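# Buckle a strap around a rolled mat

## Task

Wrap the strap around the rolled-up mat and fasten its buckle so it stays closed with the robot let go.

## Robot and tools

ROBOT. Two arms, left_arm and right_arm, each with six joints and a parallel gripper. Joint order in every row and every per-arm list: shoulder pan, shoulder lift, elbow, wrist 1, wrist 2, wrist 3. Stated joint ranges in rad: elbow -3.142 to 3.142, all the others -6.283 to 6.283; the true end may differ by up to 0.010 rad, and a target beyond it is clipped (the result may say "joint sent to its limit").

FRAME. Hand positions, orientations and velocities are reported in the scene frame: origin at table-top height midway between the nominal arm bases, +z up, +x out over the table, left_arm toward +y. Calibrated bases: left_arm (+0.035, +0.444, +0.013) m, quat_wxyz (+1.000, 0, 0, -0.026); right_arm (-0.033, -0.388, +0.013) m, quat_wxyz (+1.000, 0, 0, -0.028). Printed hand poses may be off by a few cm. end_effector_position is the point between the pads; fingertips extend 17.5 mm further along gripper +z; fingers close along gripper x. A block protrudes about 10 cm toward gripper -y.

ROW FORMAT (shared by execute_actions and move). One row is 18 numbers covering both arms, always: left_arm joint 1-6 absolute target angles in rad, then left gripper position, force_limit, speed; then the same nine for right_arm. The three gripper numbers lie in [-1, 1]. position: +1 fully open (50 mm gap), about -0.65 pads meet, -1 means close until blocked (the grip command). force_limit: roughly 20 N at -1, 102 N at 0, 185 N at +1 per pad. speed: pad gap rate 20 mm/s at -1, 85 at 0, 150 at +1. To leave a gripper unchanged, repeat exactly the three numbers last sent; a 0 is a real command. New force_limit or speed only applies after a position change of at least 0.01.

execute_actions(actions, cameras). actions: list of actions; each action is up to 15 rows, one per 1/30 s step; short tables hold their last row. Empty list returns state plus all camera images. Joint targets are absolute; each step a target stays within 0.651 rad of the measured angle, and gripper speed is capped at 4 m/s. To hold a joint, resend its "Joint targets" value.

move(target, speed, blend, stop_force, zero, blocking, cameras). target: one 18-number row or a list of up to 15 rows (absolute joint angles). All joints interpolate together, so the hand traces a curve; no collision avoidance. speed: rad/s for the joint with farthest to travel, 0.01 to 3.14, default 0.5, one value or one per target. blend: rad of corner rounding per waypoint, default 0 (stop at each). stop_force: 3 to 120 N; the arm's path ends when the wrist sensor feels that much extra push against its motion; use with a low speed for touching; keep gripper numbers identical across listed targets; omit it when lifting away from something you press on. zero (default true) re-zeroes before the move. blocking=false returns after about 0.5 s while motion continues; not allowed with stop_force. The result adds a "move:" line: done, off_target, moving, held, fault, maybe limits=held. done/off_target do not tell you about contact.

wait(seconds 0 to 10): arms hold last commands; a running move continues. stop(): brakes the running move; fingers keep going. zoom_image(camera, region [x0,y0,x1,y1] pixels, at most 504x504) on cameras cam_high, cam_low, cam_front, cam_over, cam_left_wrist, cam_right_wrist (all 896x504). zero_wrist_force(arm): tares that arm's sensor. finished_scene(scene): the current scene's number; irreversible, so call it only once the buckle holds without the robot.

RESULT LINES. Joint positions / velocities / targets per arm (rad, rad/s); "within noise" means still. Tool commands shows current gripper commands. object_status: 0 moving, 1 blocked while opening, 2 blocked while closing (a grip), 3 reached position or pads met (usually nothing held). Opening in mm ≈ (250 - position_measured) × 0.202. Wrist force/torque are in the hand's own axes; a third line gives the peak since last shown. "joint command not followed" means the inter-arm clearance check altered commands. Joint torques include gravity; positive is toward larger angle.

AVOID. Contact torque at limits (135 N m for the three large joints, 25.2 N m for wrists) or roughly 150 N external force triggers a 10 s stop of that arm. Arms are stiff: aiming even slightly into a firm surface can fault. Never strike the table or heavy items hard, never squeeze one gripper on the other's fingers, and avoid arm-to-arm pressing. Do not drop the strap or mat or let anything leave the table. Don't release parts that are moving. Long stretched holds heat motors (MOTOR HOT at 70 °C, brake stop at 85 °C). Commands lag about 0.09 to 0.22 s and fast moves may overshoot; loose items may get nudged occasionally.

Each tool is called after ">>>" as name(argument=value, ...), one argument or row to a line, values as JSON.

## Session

>>> execute_actions(
  actions=[],
)

Scene clock: 0.00 s.
left_arm: end_effector_position=(+0.6102, +0.1454, +0.1192) position_measured=3 object_status=3 end_effector_quat_wxyz=(-0.133, -0.562, +0.665, -0.473) | right_arm: end_effector_position=(+0.6689, -0.1292, +0.3927) position_measured=3 object_status=3 end_effector_quat_wxyz=(+0.221, -0.465, +0.790, +0.335)
Joint positions: left_arm=[-0.419 -0.971 2.084 -3.596 -2.133 2.556] | right_arm=[3.49 -2.054 -1.132 -1.177 2.335 -2.202]
Joint velocities: within noise
Joint torques (N m): no reading
Motor temperatures (°C): left_arm=[25 27 24 32 33 32] | right_arm=[28 27 24 29 37 31]
Wrist force (N): no reading
Wrist torque (N m): no reading
Wrist force, peak (N): no reading
Joint targets: left_arm=[-0.419 -0.971 2.084 -3.596 -2.133 2.556] | right_arm=[3.490 -2.054 -1.132 -1.177 2.335 -2.202]
Tool commands: left_gripper/position=+1.0 left_gripper/force_limit=+1.0 left_gripper/speed=+1.0 right_gripper/position=+1.0 right_gripper/force_limit=+1.0 right_gripper/speed=+1.0

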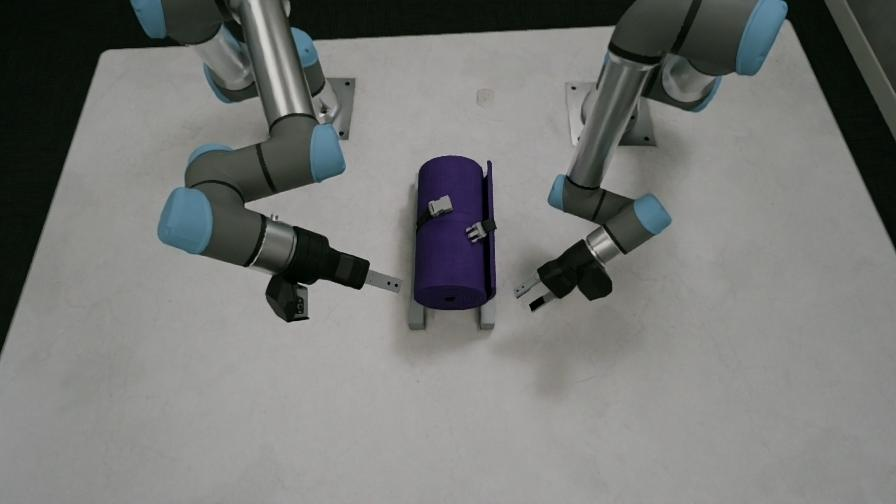

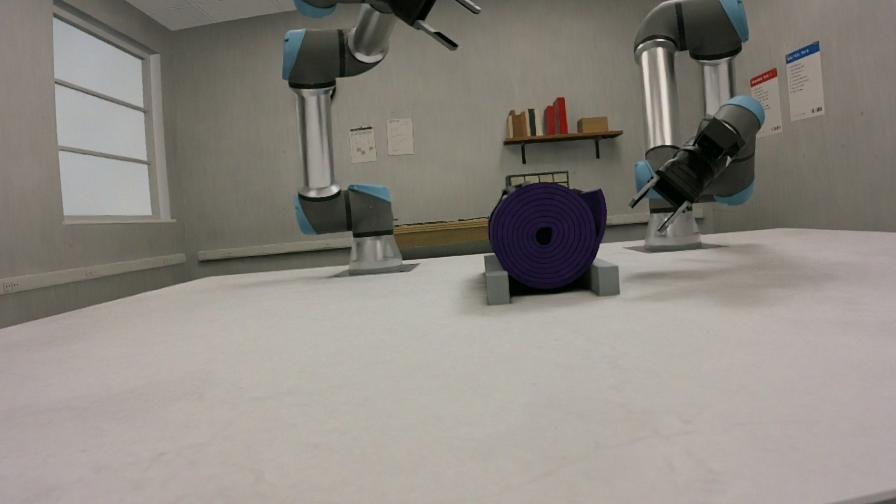

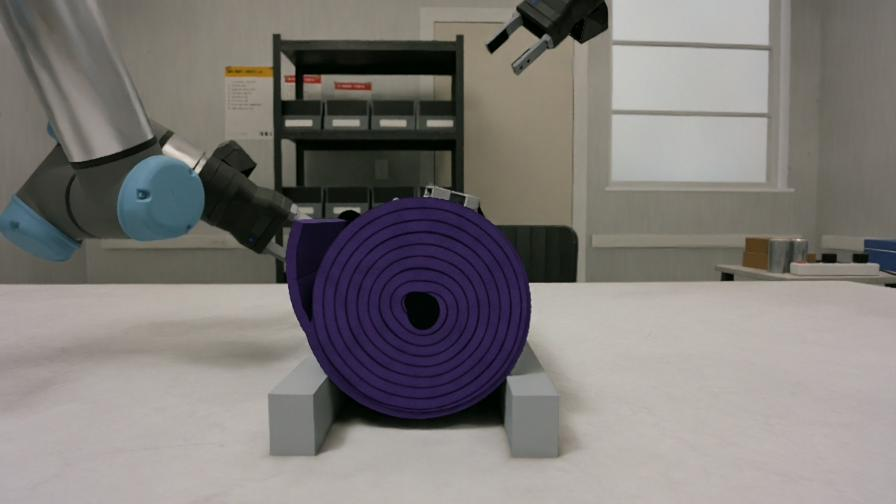

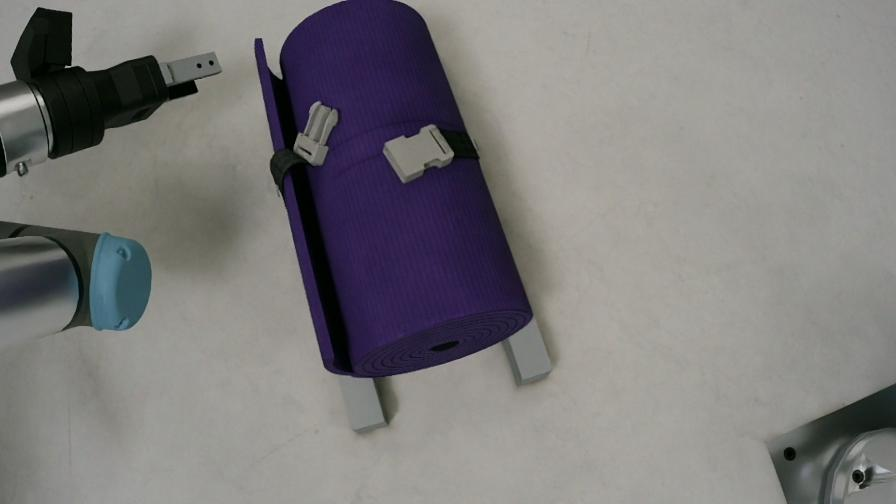

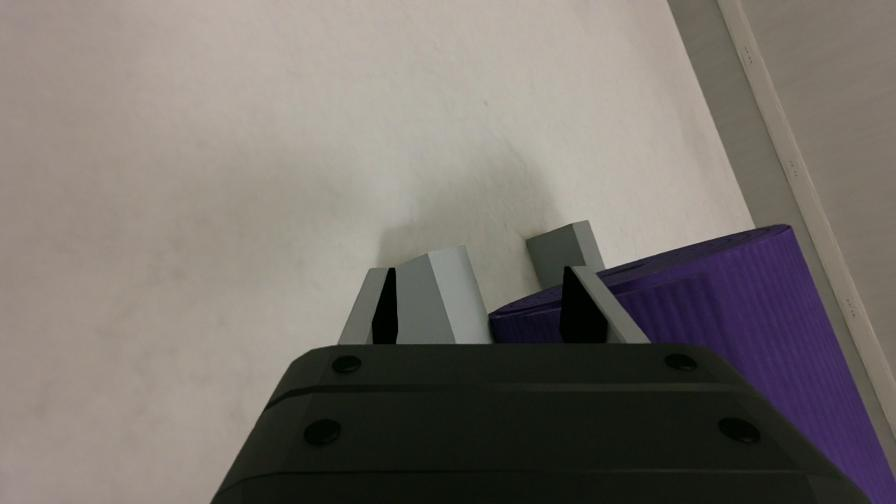

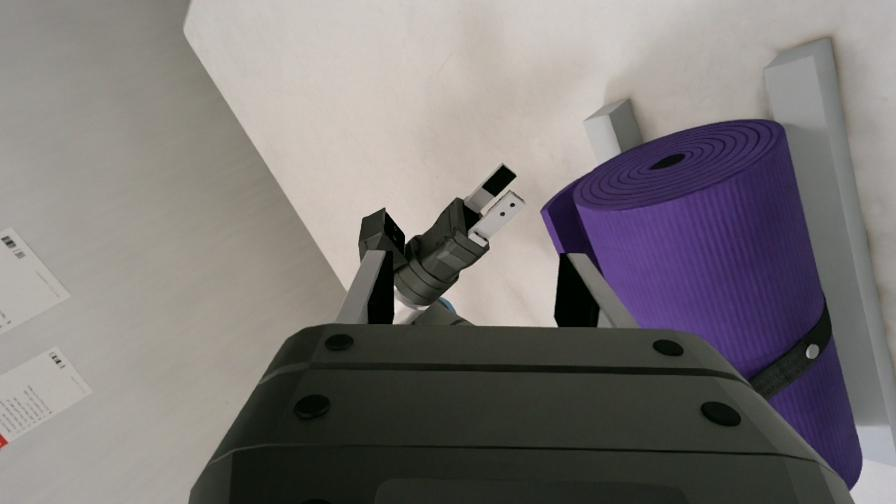

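>>> zoom_image(
  camera="cam_front",
  region=[310, 150, 530, 270],
)

>>> zoom_image(
  camera="cam_over",
  region=[250, 80, 500, 220],
)

Scaled by 2.291.

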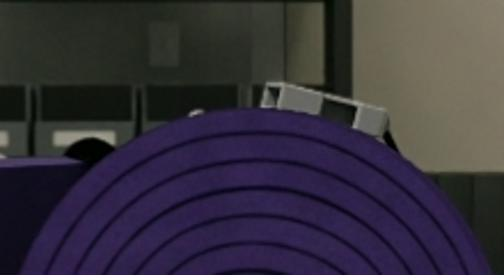

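Scaled by 2.016.

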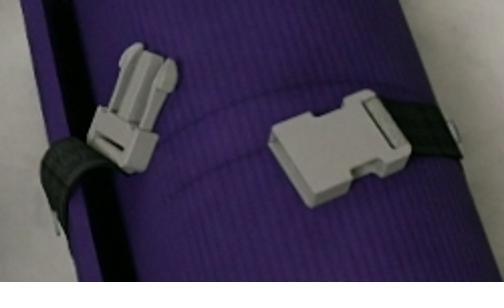

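>>> move(
  target=[
    [-0.6,-1.45,2.05,-3.0,-2.0,1.5,1,0,0,3.75,-1.75,-1.6,-1.1,1.9,-1.4,1,0,0],
    [-0.8317,-1.5258,1.9672,-2.3375,-1.8273,-0.1753,1,0,0,4.0263,-1.6586,-1.7958,-1.0861,1.7680,-0.8454,1,0,0],
  ],
  speed=0.5,
  blend=[0.15,0],
  cameras=["all"],
)

>>> zoom_image(
  camera="cam_left_wrist",
  region=[300, 100, 660, 350],
)

>>> zoom_image(
  camera="cam_right_wrist",
  region=[300, 100, 660, 350],
)

>>> zoom_image(
  camera="cam_front",
  region=[310, 80, 530, 220],
)

Scene clock: 64.00 s.
left_arm: end_effector_position=(+0.4353, +0.0626, +0.2267) position_measured=3 object_status=3 end_effector_quat_wxyz=(+0.187, +0.898, +0.390, -0.081) | right_arm: end_effector_position=(+0.4008, -0.0368, +0.2446) position_measured=3 object_status=3 end_effector_quat_wxyz=(-0.008, -0.059, +0.990, +0.130)
Joint positions: left_arm=[-0.832 -1.526 1.967 -2.338 -1.827 -0.175] | right_arm=[4.026 -1.658 -1.796 -1.086 1.768 -0.845]
Joint torques (N m): left_arm=[10.84 -24 -16.71 -5.49 -2.59 -1.69] | right_arm=[-7.9 16.25 32.81 3.88 2.75 -0.45]
Wrist force (N): left_arm=[-1.3 -1.7 1.9] | right_arm=[0.9 0.1 -0.5]
Wrist torque (N m): left_arm=[-0.12 0.10 -0.36] | right_arm=[-0.10 -0.15 -0.31]
Wrist force, peak (N): left_arm=[-0.8 -2.7 2.3] | right_arm=[1.3 0.4 -0.2]
Joint targets: left_arm=[-0.832 -1.526 1.967 -2.337 -1.827 -0.175] | right_arm=[4.026 -1.659 -1.796 -1.086 1.768 -0.845]
move: done

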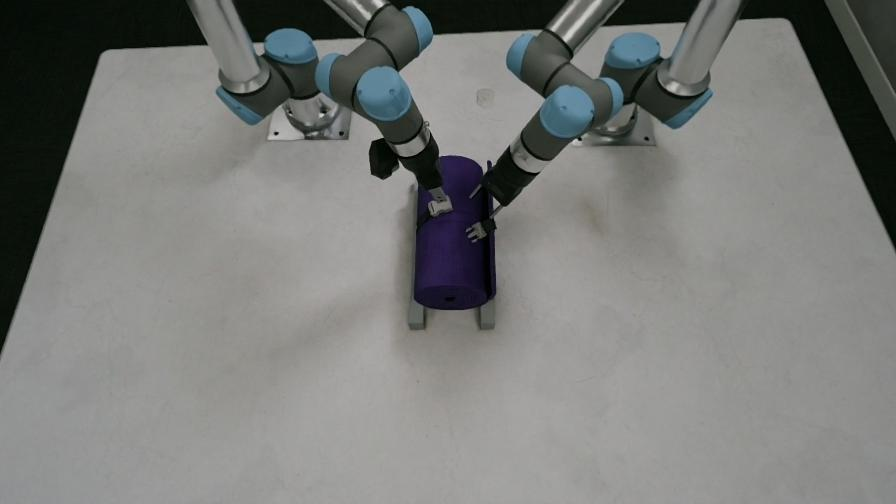

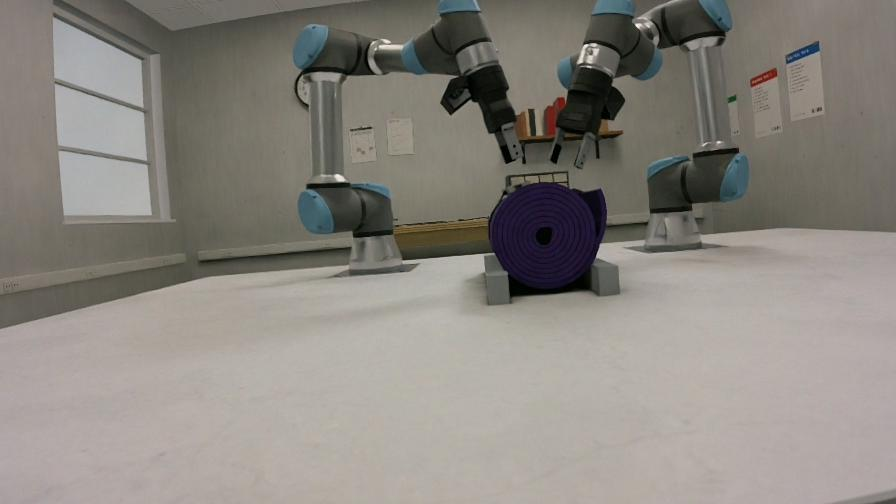

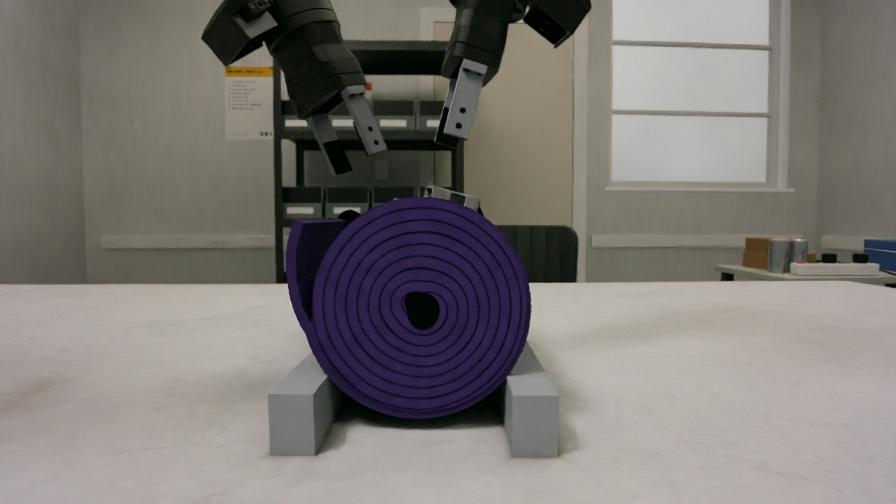

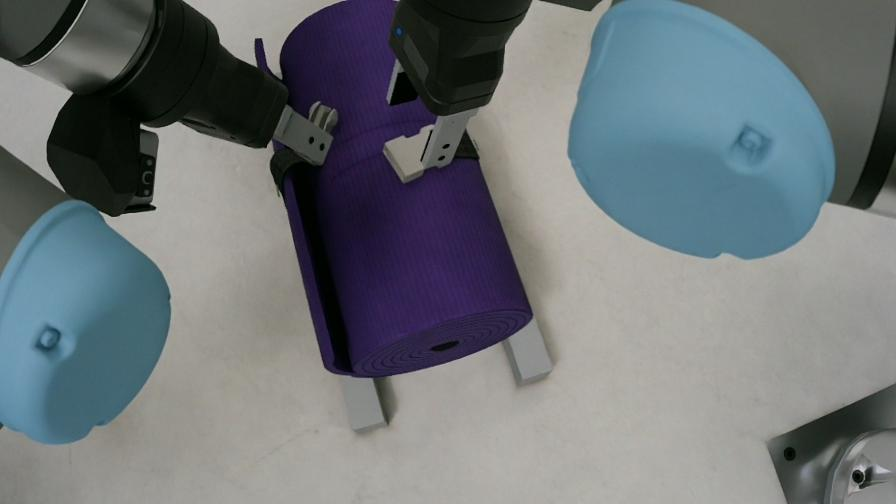

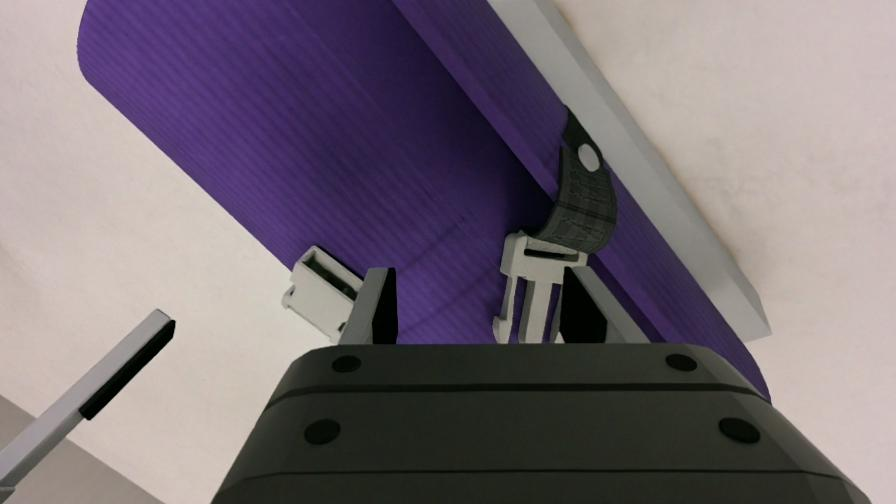

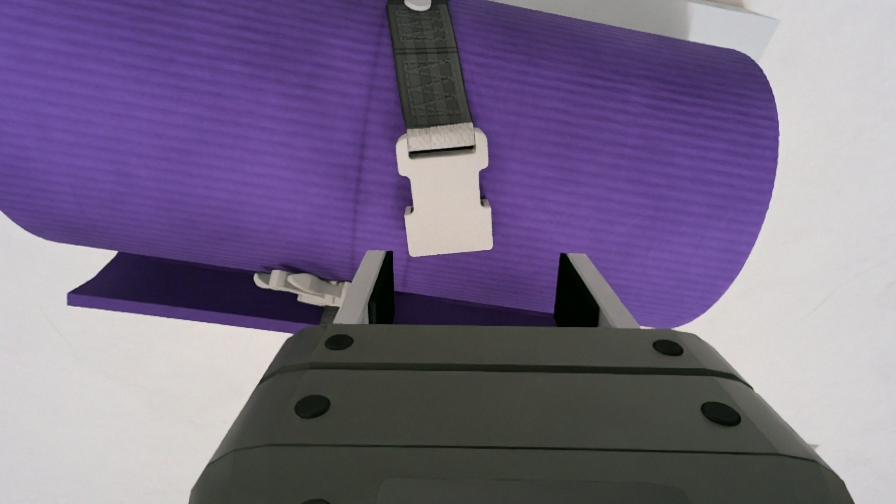

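Scaled by 1.400.

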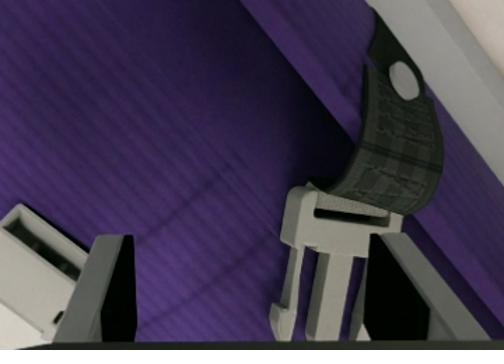

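Scaled by 1.400.

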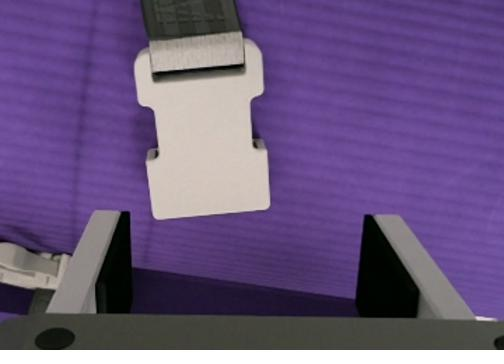

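Scaled by 2.291.

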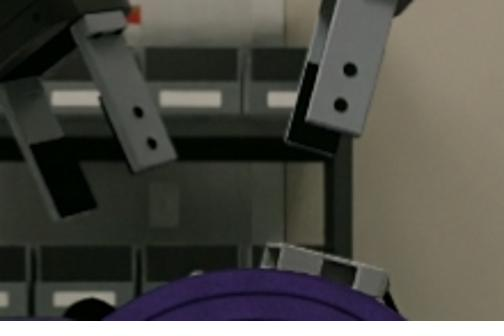

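>>> move(
  target=[
    [-0.7725,-1.4855,1.9418,-2.3370,-1.8458,-0.1169,0.8,0,-0.5,4.0263,-1.6586,-1.7958,-1.0861,1.7680,-0.8454,1,0,0],
  ],
  speed=0.2,
  cameras=["cam_left_wrist","cam_over","cam_front"],
)

>>> zoom_image(
  camera="cam_left_wrist",
  region=[300, 150, 660, 350],
)

Scene clock: 94.73 s.
left_arm: end_effector_position=(+0.4612, +0.0757, +0.2188) position_measured=32 object_status=3 end_effector_quat_wxyz=(+0.187, +0.898, +0.390, -0.082) end_effector_velocity=(-0.001, -0.001, +0.000) end_effector_angular_velocity=(+0.001, -0.002, +0.002) | right_arm: end_effector_position=(+0.4008, -0.0368, +0.2446) position_measured=3 object_status=3 end_effector_quat_wxyz=(-0.008, -0.059, +0.990, +0.130)
Joint positions: left_arm=[-0.772 -1.485 1.942 -2.337 -1.846 -0.117] | right_arm=[4.026 -1.659 -1.796 -1.086 1.768 -0.845]
Joint velocities: left_arm=[-0.004 -0.002 0.001 -0.001 0.004 -0.005] | right_arm=[within noise]
Joint torques (N m): left_arm=[-7.8 -38.49 -16.33 -1.04 1.5 -2.74] | right_arm=[-8.2 16.67 32.59 2.16 3.07 0.88]
Wrist force (N): left_arm=[-0.9 -1.7 1.7] | right_arm=[0.9 0.2 -0.4]
Wrist torque (N m): left_arm=[-0.13 0.04 -0.30] | right_arm=[-0.07 -0.15 -0.30]
Wrist force, peak (N): left_arm=[-1.8 -2.3 2.0] | right_arm=[1.1 0.1 -0.4]
Joint targets: left_arm=[-0.772 -1.486 1.942 -2.337 -1.846 -0.117] | right_arm=[4.026 -1.659 -1.796 -1.086 1.768 -0.845]
move: done
Images, in order (width x height): cam_front 896x504, cam_over 896x504, cam_left_wrist 896x504.

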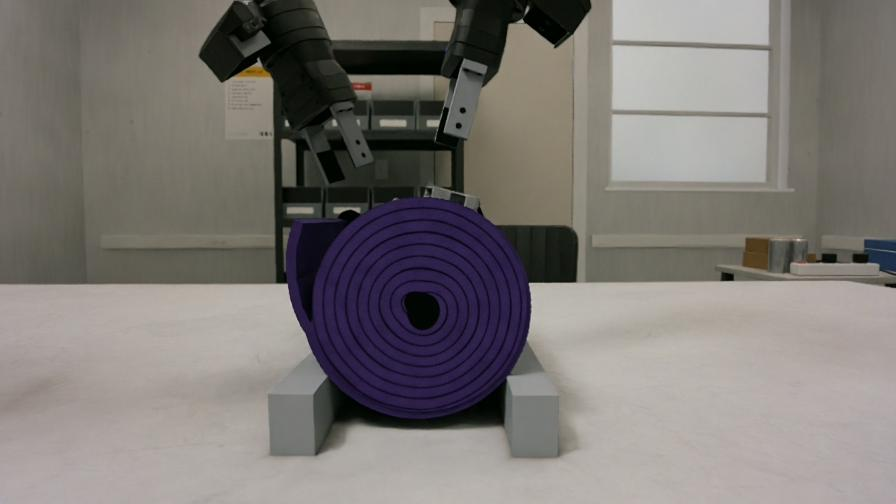

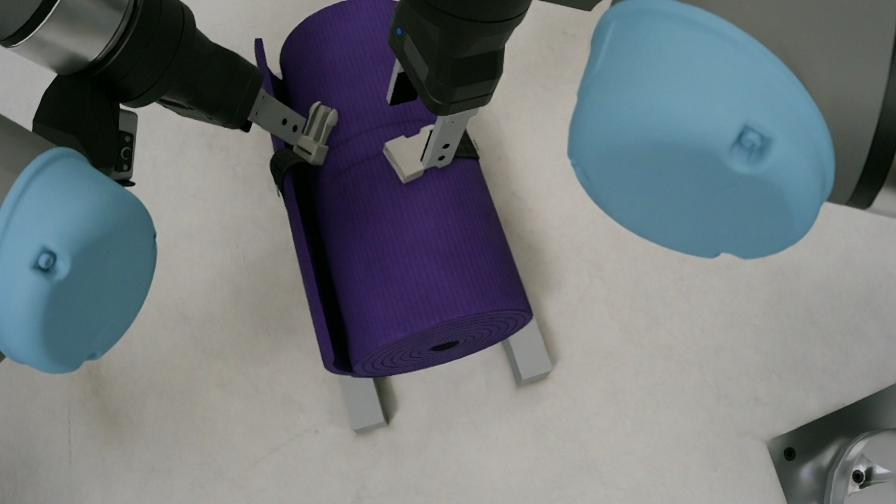

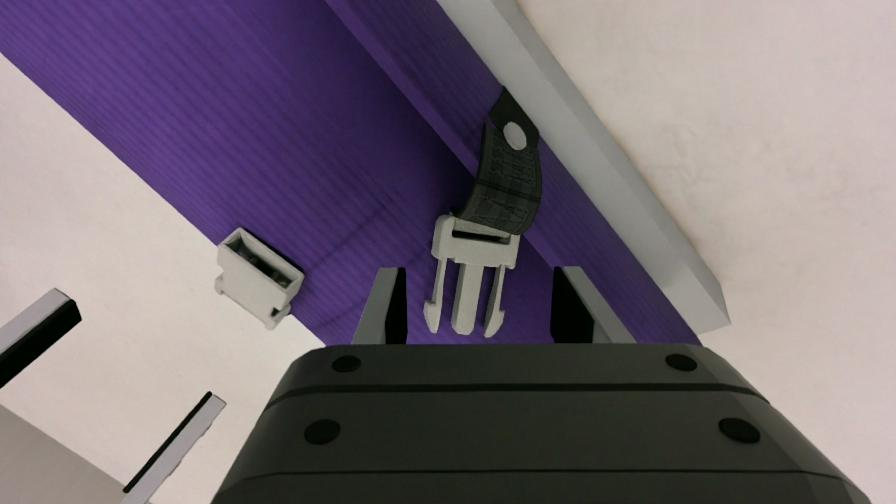

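Scaled by 1.400.

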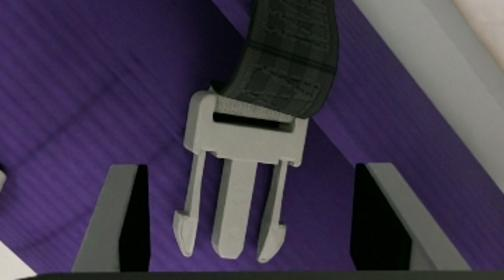

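>>> move(
  target=[
    [-0.8028,-1.4026,1.9953,-2.4816,-1.8365,-0.0125,0.8,0,-0.5,4.0263,-1.6586,-1.7958,-1.0861,1.7680,-0.8454,1,0,0],
  ],
  speed=0.05,
  stop_force=6,
  cameras=["cam_left_wrist","cam_over","cam_front"],
)

>>> zoom_image(
  camera="cam_left_wrist",
  region=[300, 150, 660, 350],
)

>>> zoom_image(
  camera="cam_over",
  region=[230, 50, 430, 200],
)

Scene clock: 107.60 s.
left_arm: end_effector_position=(+0.4594, +0.0609, +0.1804) position_measured=32 object_status=3 end_effector_quat_wxyz=(+0.191, +0.917, +0.343, -0.072) | right_arm: end_effector_position=(+0.4008, -0.0368, +0.2446) position_measured=3 object_status=3 end_effector_quat_wxyz=(-0.008, -0.059, +0.990, +0.130)
Joint positions: left_arm=[-0.796 -1.422 1.983 -2.448 -1.839 -0.037] | right_arm=[4.026 -1.659 -1.796 -1.086 1.768 -0.845]
Joint torques (N m): left_arm=[10.06 -35.65 -27.07 -4.44 -2.46 -1.49] | right_arm=[-7.76 16.62 32.38 2.24 2.99 0.88]
Wrist force (N): left_arm=[-1.6 0.0 -3.4] | right_arm=[0.8 0.2 -0.2]
Wrist torque (N m): left_arm=[-0.09 0.19 -0.24] | right_arm=[-0.08 -0.14 -0.30]
Wrist force, peak (N): left_arm=[-3.7 1.0 -9.5] | right_arm=[1.2 0.1 -0.5]
Joint targets: left_arm=[-0.796 -1.422 1.983 -2.448 -1.839 -0.037] | right_arm=[4.026 -1.659 -1.796 -1.086 1.768 -0.845]
move: contact (left_arm); left_arm: the wrist 1 is farthest, 0.034 rad from its target
Images, in order (width x height): cam_front 896x504, cam_over 896x504, cam_left_wrist 896x504.

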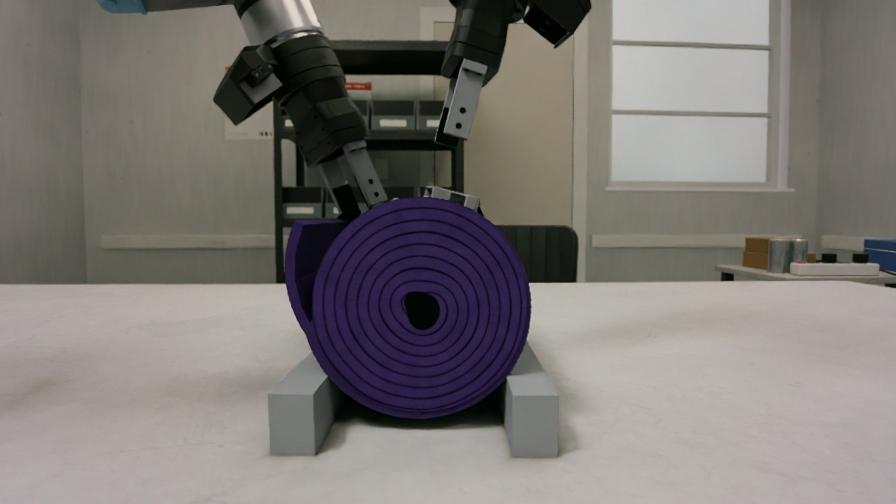

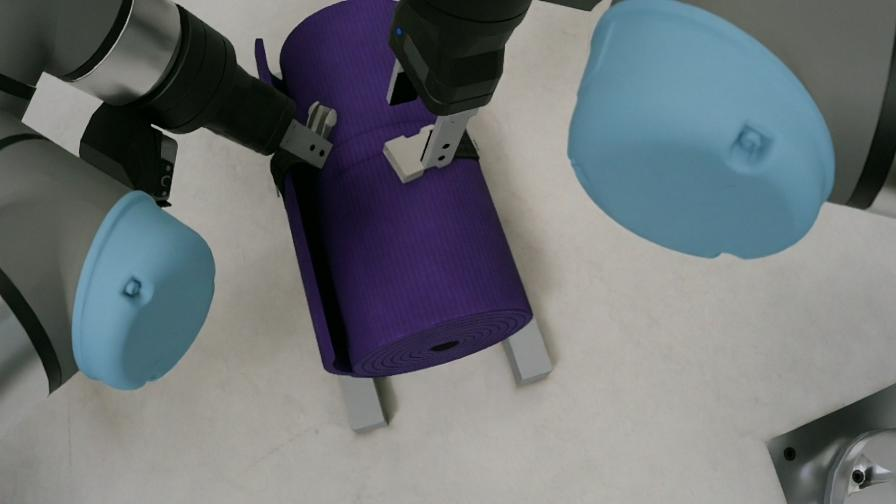

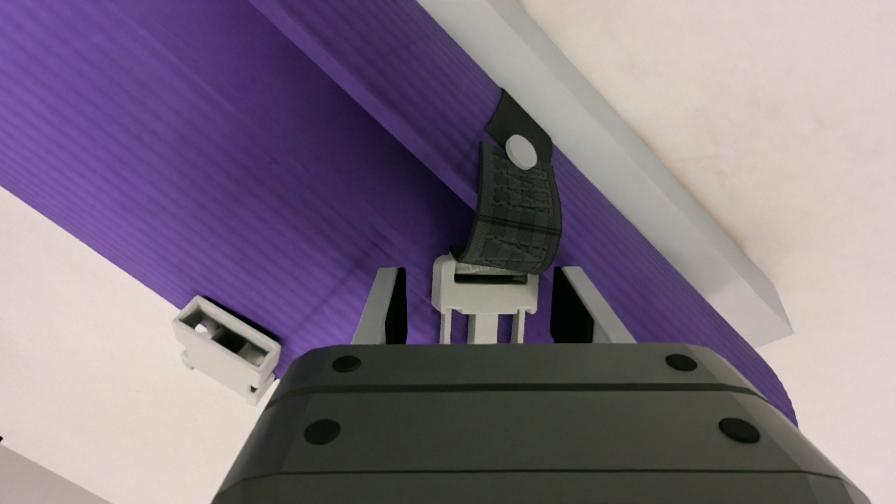

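Scaled by 1.400.

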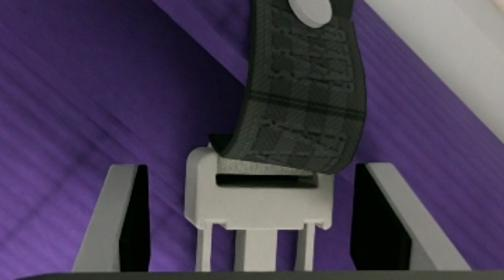

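Scaled by 2.520.

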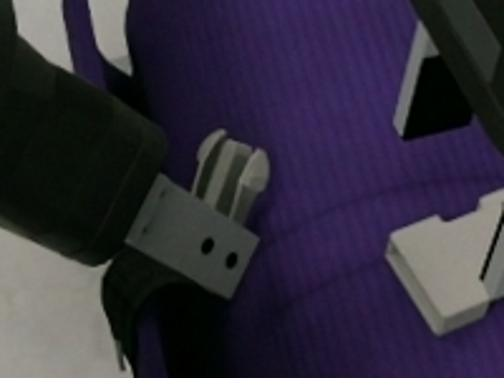

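>>> move(
  target=[
    [-0.8048,-1.3968,1.9990,-2.4917,-1.8358,-0.0050,0.62,0,-0.5,4.0263,-1.6586,-1.7958,-1.0861,1.7680,-0.8454,1,0,0],
  ],
  speed=0.03,
  stop_force=12,
  cameras=["cam_left_wrist","cam_over","cam_front"],
)

>>> zoom_image(
  camera="cam_left_wrist",
  region=[300, 150, 660, 350],
)

Scene clock: 116.63 s.
left_arm: end_effector_position=(+0.4593, +0.0601, +0.1785) position_measured=59 object_status=3 end_effector_quat_wxyz=(+0.192, +0.918, +0.341, -0.071) | right_arm: end_effector_position=(+0.4008, -0.0368, +0.2446) position_measured=3 object_status=3 end_effector_quat_wxyz=(-0.008, -0.059, +0.990, +0.130)
Joint positions: left_arm=[-0.797 -1.419 1.985 -2.454 -1.838 -0.032] | right_arm=[4.026 -1.659 -1.796 -1.086 1.768 -0.845]
Joint torques (N m): left_arm=[7.96 -29.74 -19.26 2.37 -2.41 -2.64] | right_arm=[-7.05 17.14 32.22 2.12 3.06 0.94]
Wrist force (N): left_arm=[-3.3 5.6 -16.3] | right_arm=[0.8 0.4 -0.6]
Wrist torque (N m): left_arm=[0.00 0.48 -0.18] | right_arm=[-0.06 -0.12 -0.30]
Wrist force, peak (N): left_arm=[-4.2 6.6 -19.9] | right_arm=[1.2 0.2 -0.5]
Joint targets: left_arm=[-0.797 -1.419 1.985 -2.454 -1.838 -0.032] | right_arm=[4.026 -1.659 -1.796 -1.086 1.768 -0.845]
move: contact (left_arm); left_arm: the wrist 1 is farthest, 0.037 rad from its target
Images, in order (width x height): cam_front 896x504, cam_over 896x504, cam_left_wrist 896x504.

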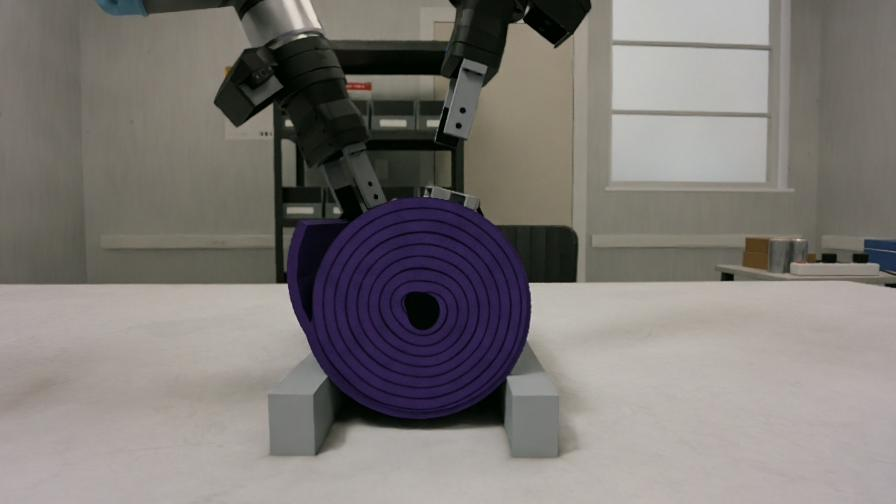

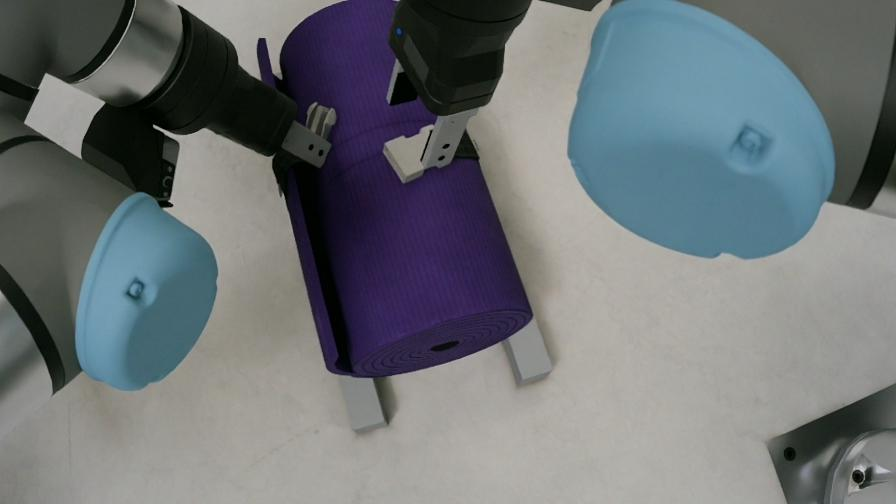

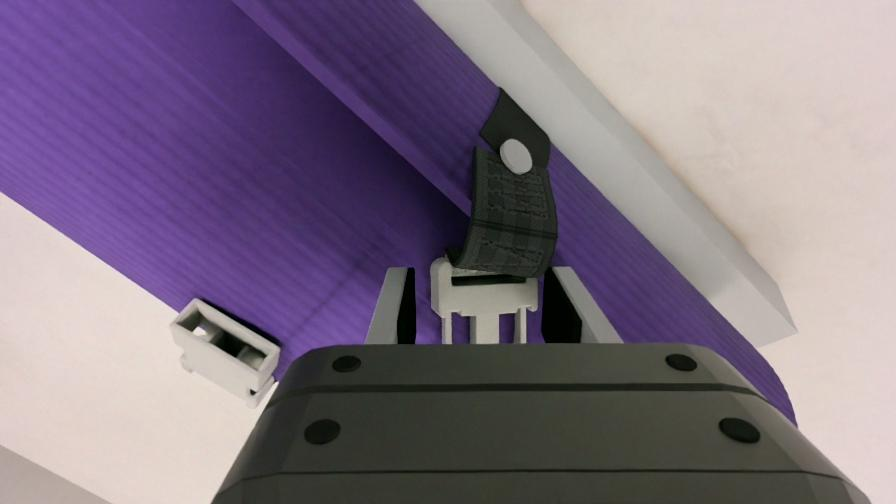

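Scaled by 1.400.

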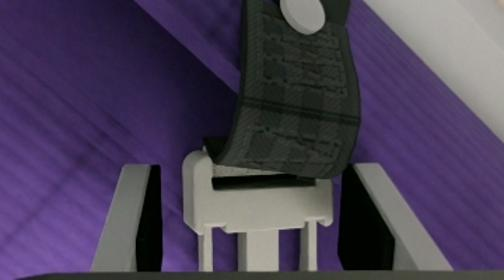

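>>> move(
  target=[
    [-0.7925,-1.4122,1.9566,-2.4304,-1.8396,-0.0027,0.62,0,-0.5,4.0263,-1.6586,-1.7958,-1.0861,1.7680,-0.8454,1,0,0],
  ],
  speed=0.05,
  cameras=["cam_left_wrist"],
)

>>> zoom_image(
  camera="cam_left_wrist",
  region=[300, 150, 660, 350],
)

>>> move(
  target=[
    [-0.8012,-1.3834,1.9673,-2.4722,-1.8369,-0.0107,0.62,0,-0.5,4.0263,-1.6586,-1.7958,-1.0861,1.7680,-0.8454,1,0,0],
  ],
  speed=0.03,
  stop_force=10,
  cameras=["cam_left_wrist","cam_front","cam_over"],
)

>>> zoom_image(
  camera="cam_left_wrist",
  region=[300, 150, 660, 350],
)

Scene clock: 149.53 s.
left_arm: end_effector_position=(+0.4653, +0.0567, +0.1852) position_measured=59 object_status=3 end_effector_quat_wxyz=(+0.192, +0.922, +0.329, -0.069) | right_arm: end_effector_position=(+0.4008, -0.0368, +0.2446) position_measured=3 object_status=3 end_effector_quat_wxyz=(-0.008, -0.059, +0.990, +0.130)
Joint positions: left_arm=[-0.792 -1.412 1.956 -2.43 -1.84 -0.002] | right_arm=[4.026 -1.659 -1.796 -1.086 1.768 -0.845]
Joint torques (N m): left_arm=[5.9 -32.5 -15.84 -5.07 -2.24 -2.35] | right_arm=[-7.15 17.02 32.23 2.18 2.95 0.93]
Wrist force (N): left_arm=[-0.9 -1.6 1.8] | right_arm=[0.8 0.2 -0.3]
Wrist torque (N m): left_arm=[-0.11 0.03 -0.36] | right_arm=[-0.08 -0.14 -0.30]
Wrist force, peak (N): left_arm=[-3.2 5.7 -16.4] | right_arm=[0.9 0.4 -0.8]
Joint targets: left_arm=[-0.792 -1.412 1.957 -2.430 -1.840 -0.003] | right_arm=[4.026 -1.659 -1.796 -1.086 1.768 -0.845]
move: done
Images, in order (width x height): cam_left_wrist 896x504.

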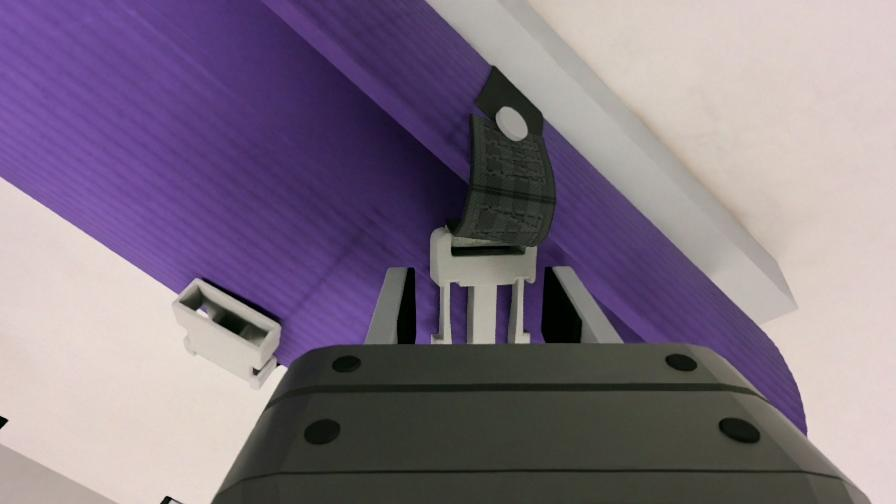

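Scaled by 1.400.

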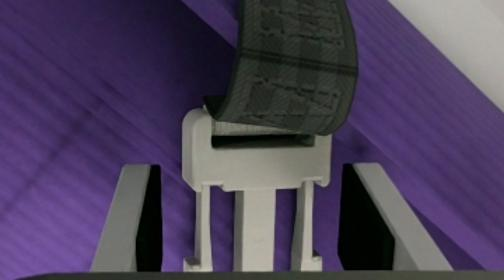

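Scene clock: 151.20 s.
left_arm: end_effector_position=(+0.4653, +0.0537, +0.1785) position_measured=59 object_status=3 end_effector_quat_wxyz=(+0.192, +0.922, +0.329, -0.069) | right_arm: end_effector_position=(+0.4008, -0.0368, +0.2446) position_measured=3 object_status=3 end_effector_quat_wxyz=(-0.008, -0.059, +0.990, +0.130)
Joint positions: left_arm=[-0.796 -1.399 1.961 -2.449 -1.838 -0.006] | right_arm=[4.026 -1.659 -1.796 -1.086 1.768 -0.845]
Joint torques (N m): left_arm=[10.57 -33.46 -24.34 1 -2.12 2.48] | right_arm=[-7.62 16.86 32.01 2.16 3.01 0.83]
Wrist force (N): left_arm=[-4.1 1.7 -10.2] | right_arm=[0.9 0.1 -0.4]
Wrist torque (N m): left_arm=[-0.01 0.33 -0.19] | right_arm=[-0.10 -0.15 -0.31]
Wrist force, peak (N): left_arm=[-5.0 2.4 -13.1] | right_arm=[1.0 0.2 -0.5]
Joint targets: left_arm=[-0.796 -1.399 1.961 -2.449 -1.838 -0.006] | right_arm=[4.026 -1.659 -1.796 -1.086 1.768 -0.845]
move: contact (left_arm); left_arm: the wrist 1 is farthest, 0.023 rad from its target
Images, in order (width x height): cam_front 896x504, cam_over 896x504, cam_left_wrist 896x504.

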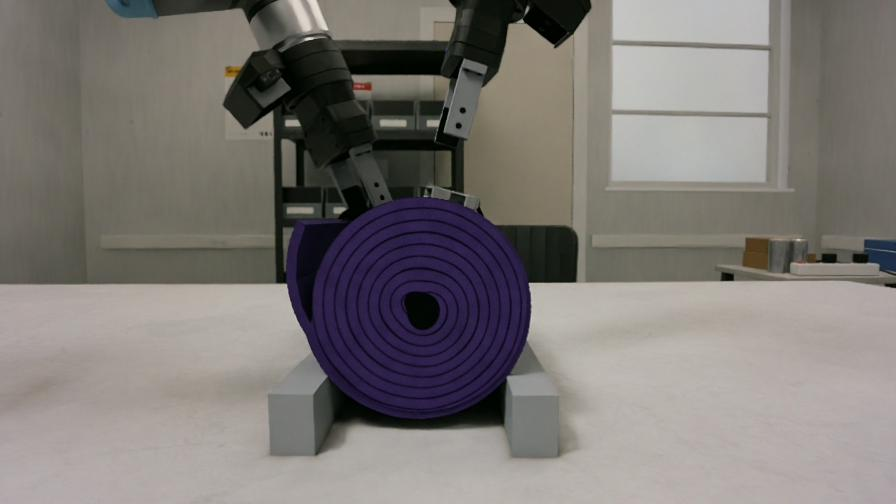

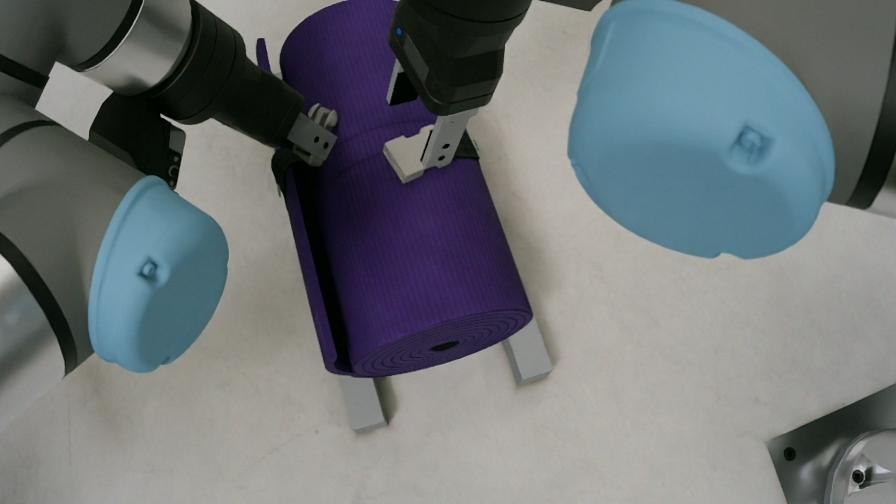

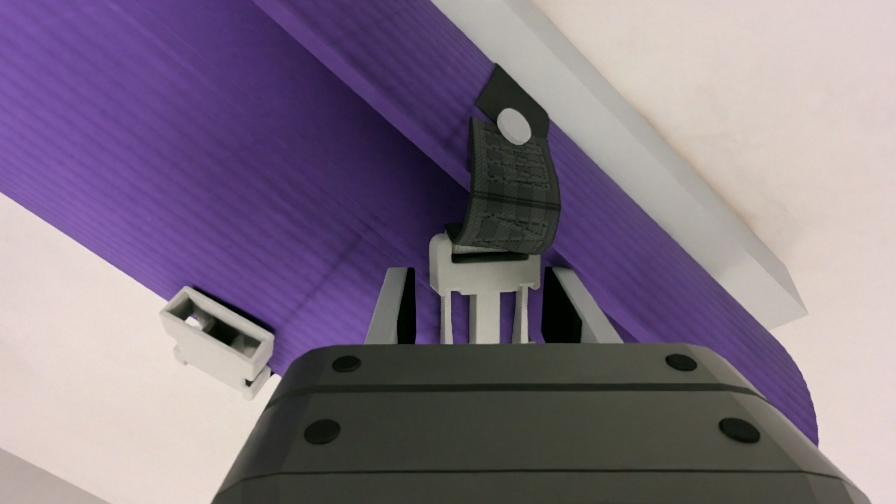

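Scaled by 1.400.

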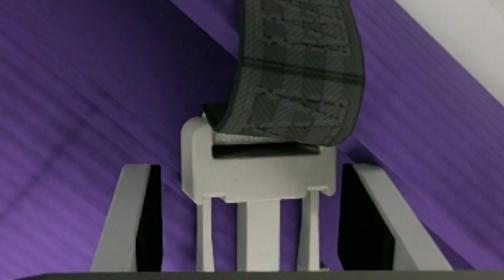

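>>> move(
  target=[
    [-0.7900,-1.3769,1.9103,-2.4188,-1.8405,0.0,0.62,0,-0.5,4.0263,-1.6586,-1.7958,-1.0861,1.7680,-0.8454,1,0,0],
  ],
  speed=0.05,
  cameras=[],
)

>>> move(
  target=[
    [-0.7985,-1.3494,1.9200,-2.4581,-1.8378,-0.0085,0.62,0,-0.5,4.0263,-1.6586,-1.7958,-1.0861,1.7680,-0.8454,1,0,0],
  ],
  speed=0.03,
  stop_force=7,
  cameras=["cam_left_wrist","cam_front","cam_over"],
)

>>> zoom_image(
  camera="cam_left_wrist",
  region=[300, 150, 660, 350],
)

>>> zoom_image(
  camera="cam_over",
  region=[230, 50, 430, 200],
)

Scene clock: 179.17 s.
left_arm: end_effector_position=(+0.4773, +0.0451, +0.1862) position_measured=59 object_status=3 end_effector_quat_wxyz=(+0.192, +0.922, +0.329, -0.069) | right_arm: end_effector_position=(+0.4008, -0.0368, +0.2446) position_measured=3 object_status=3 end_effector_quat_wxyz=(-0.008, -0.059, +0.990, +0.130)
Joint positions: left_arm=[-0.79 -1.377 1.91 -2.419 -1.841 0] | right_arm=[4.026 -1.659 -1.796 -1.086 1.768 -0.845]
Joint torques (N m): left_arm=[6.29 -38.53 -15.18 -4.33 -2.35 1.74] | right_arm=[-7.39 16.99 32.42 2.13 2.88 0.82]
Wrist force (N): left_arm=[-1.0 -1.5 2.1] | right_arm=[0.8 0.1 -0.4]
Wrist torque (N m): left_arm=[-0.10 0.05 -0.37] | right_arm=[-0.09 -0.14 -0.30]
Wrist force, peak (N): left_arm=[-4.5 1.7 -10.7] | right_arm=[1.1 0.2 -0.5]
Joint targets: left_arm=[-0.790 -1.377 1.910 -2.419 -1.840 0.000] | right_arm=[4.026 -1.659 -1.796 -1.086 1.768 -0.845]
move: done
No camera images: "cameras" was empty.

Scene clock: 181.30 s.
left_arm: end_effector_position=(+0.4773, +0.0399, +0.1746) position_measured=59 object_status=3 end_effector_quat_wxyz=(+0.192, +0.922, +0.329, -0.069) | right_arm: end_effector_position=(+0.4008, -0.0368, +0.2446) position_measured=3 object_status=3 end_effector_quat_wxyz=(-0.008, -0.059, +0.990, +0.130)
Joint positions: left_arm=[-0.797 -1.355 1.918 -2.45 -1.838 -0.007] | right_arm=[4.026 -1.659 -1.796 -1.086 1.768 -0.845]
Joint torques (N m): left_arm=[8.21 -38.06 -26.6 -0.35 -2.47 2.49] | right_arm=[-7.77 16.68 32.24 2.19 2.97 0.84]
Wrist force (N): left_arm=[0.0 -3.1 -6.9] | right_arm=[0.8 0.1 -0.3]
Wrist torque (N m): left_arm=[-0.17 -0.18 -0.22] | right_arm=[-0.09 -0.14 -0.30]
Wrist force, peak (N): left_arm=[-0.6 -7.6 -19.4] | right_arm=[1.0 -0.1 -0.7]
Joint targets: left_arm=[-0.797 -1.355 1.918 -2.450 -1.838 -0.007] | right_arm=[4.026 -1.659 -1.796 -1.086 1.768 -0.845]
move: contact (left_arm)
Images, in order (width x height): cam_front 896x504, cam_over 896x504, cam_left_wrist 896x504.

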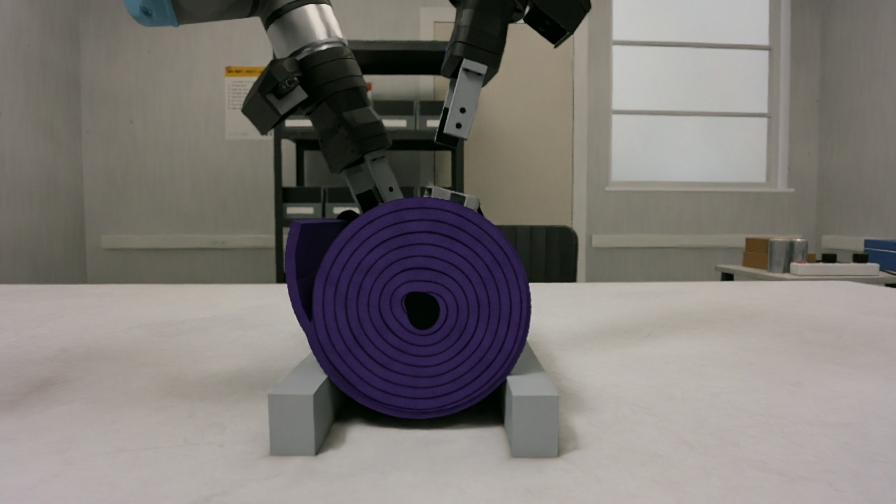

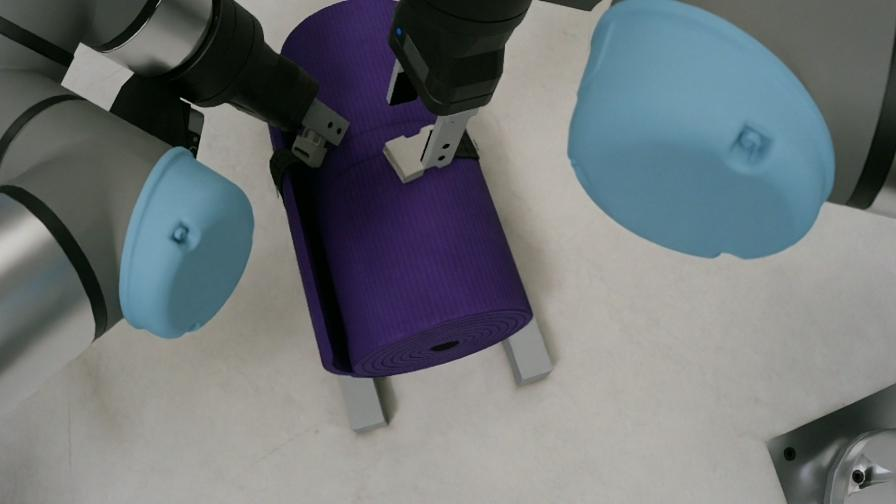

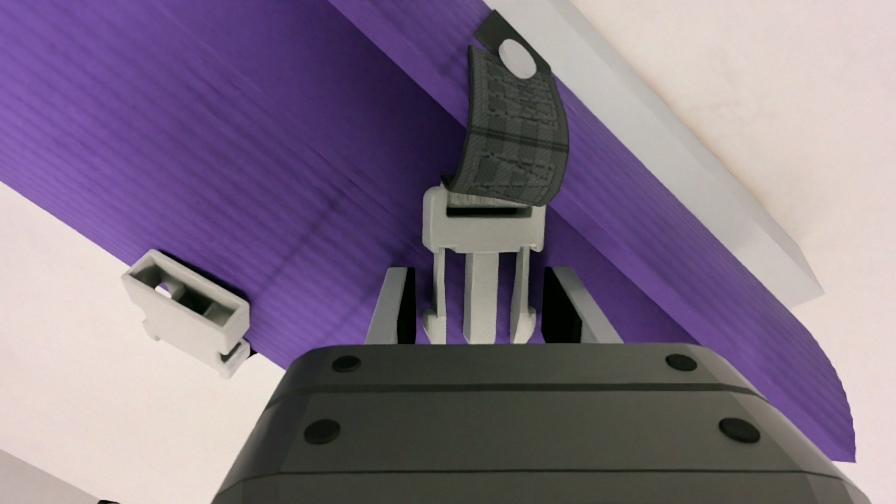

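Scaled by 1.400.

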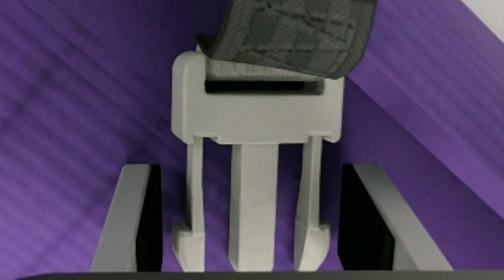

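Scaled by 2.520.

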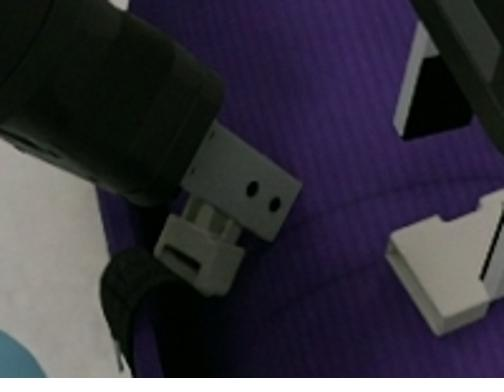

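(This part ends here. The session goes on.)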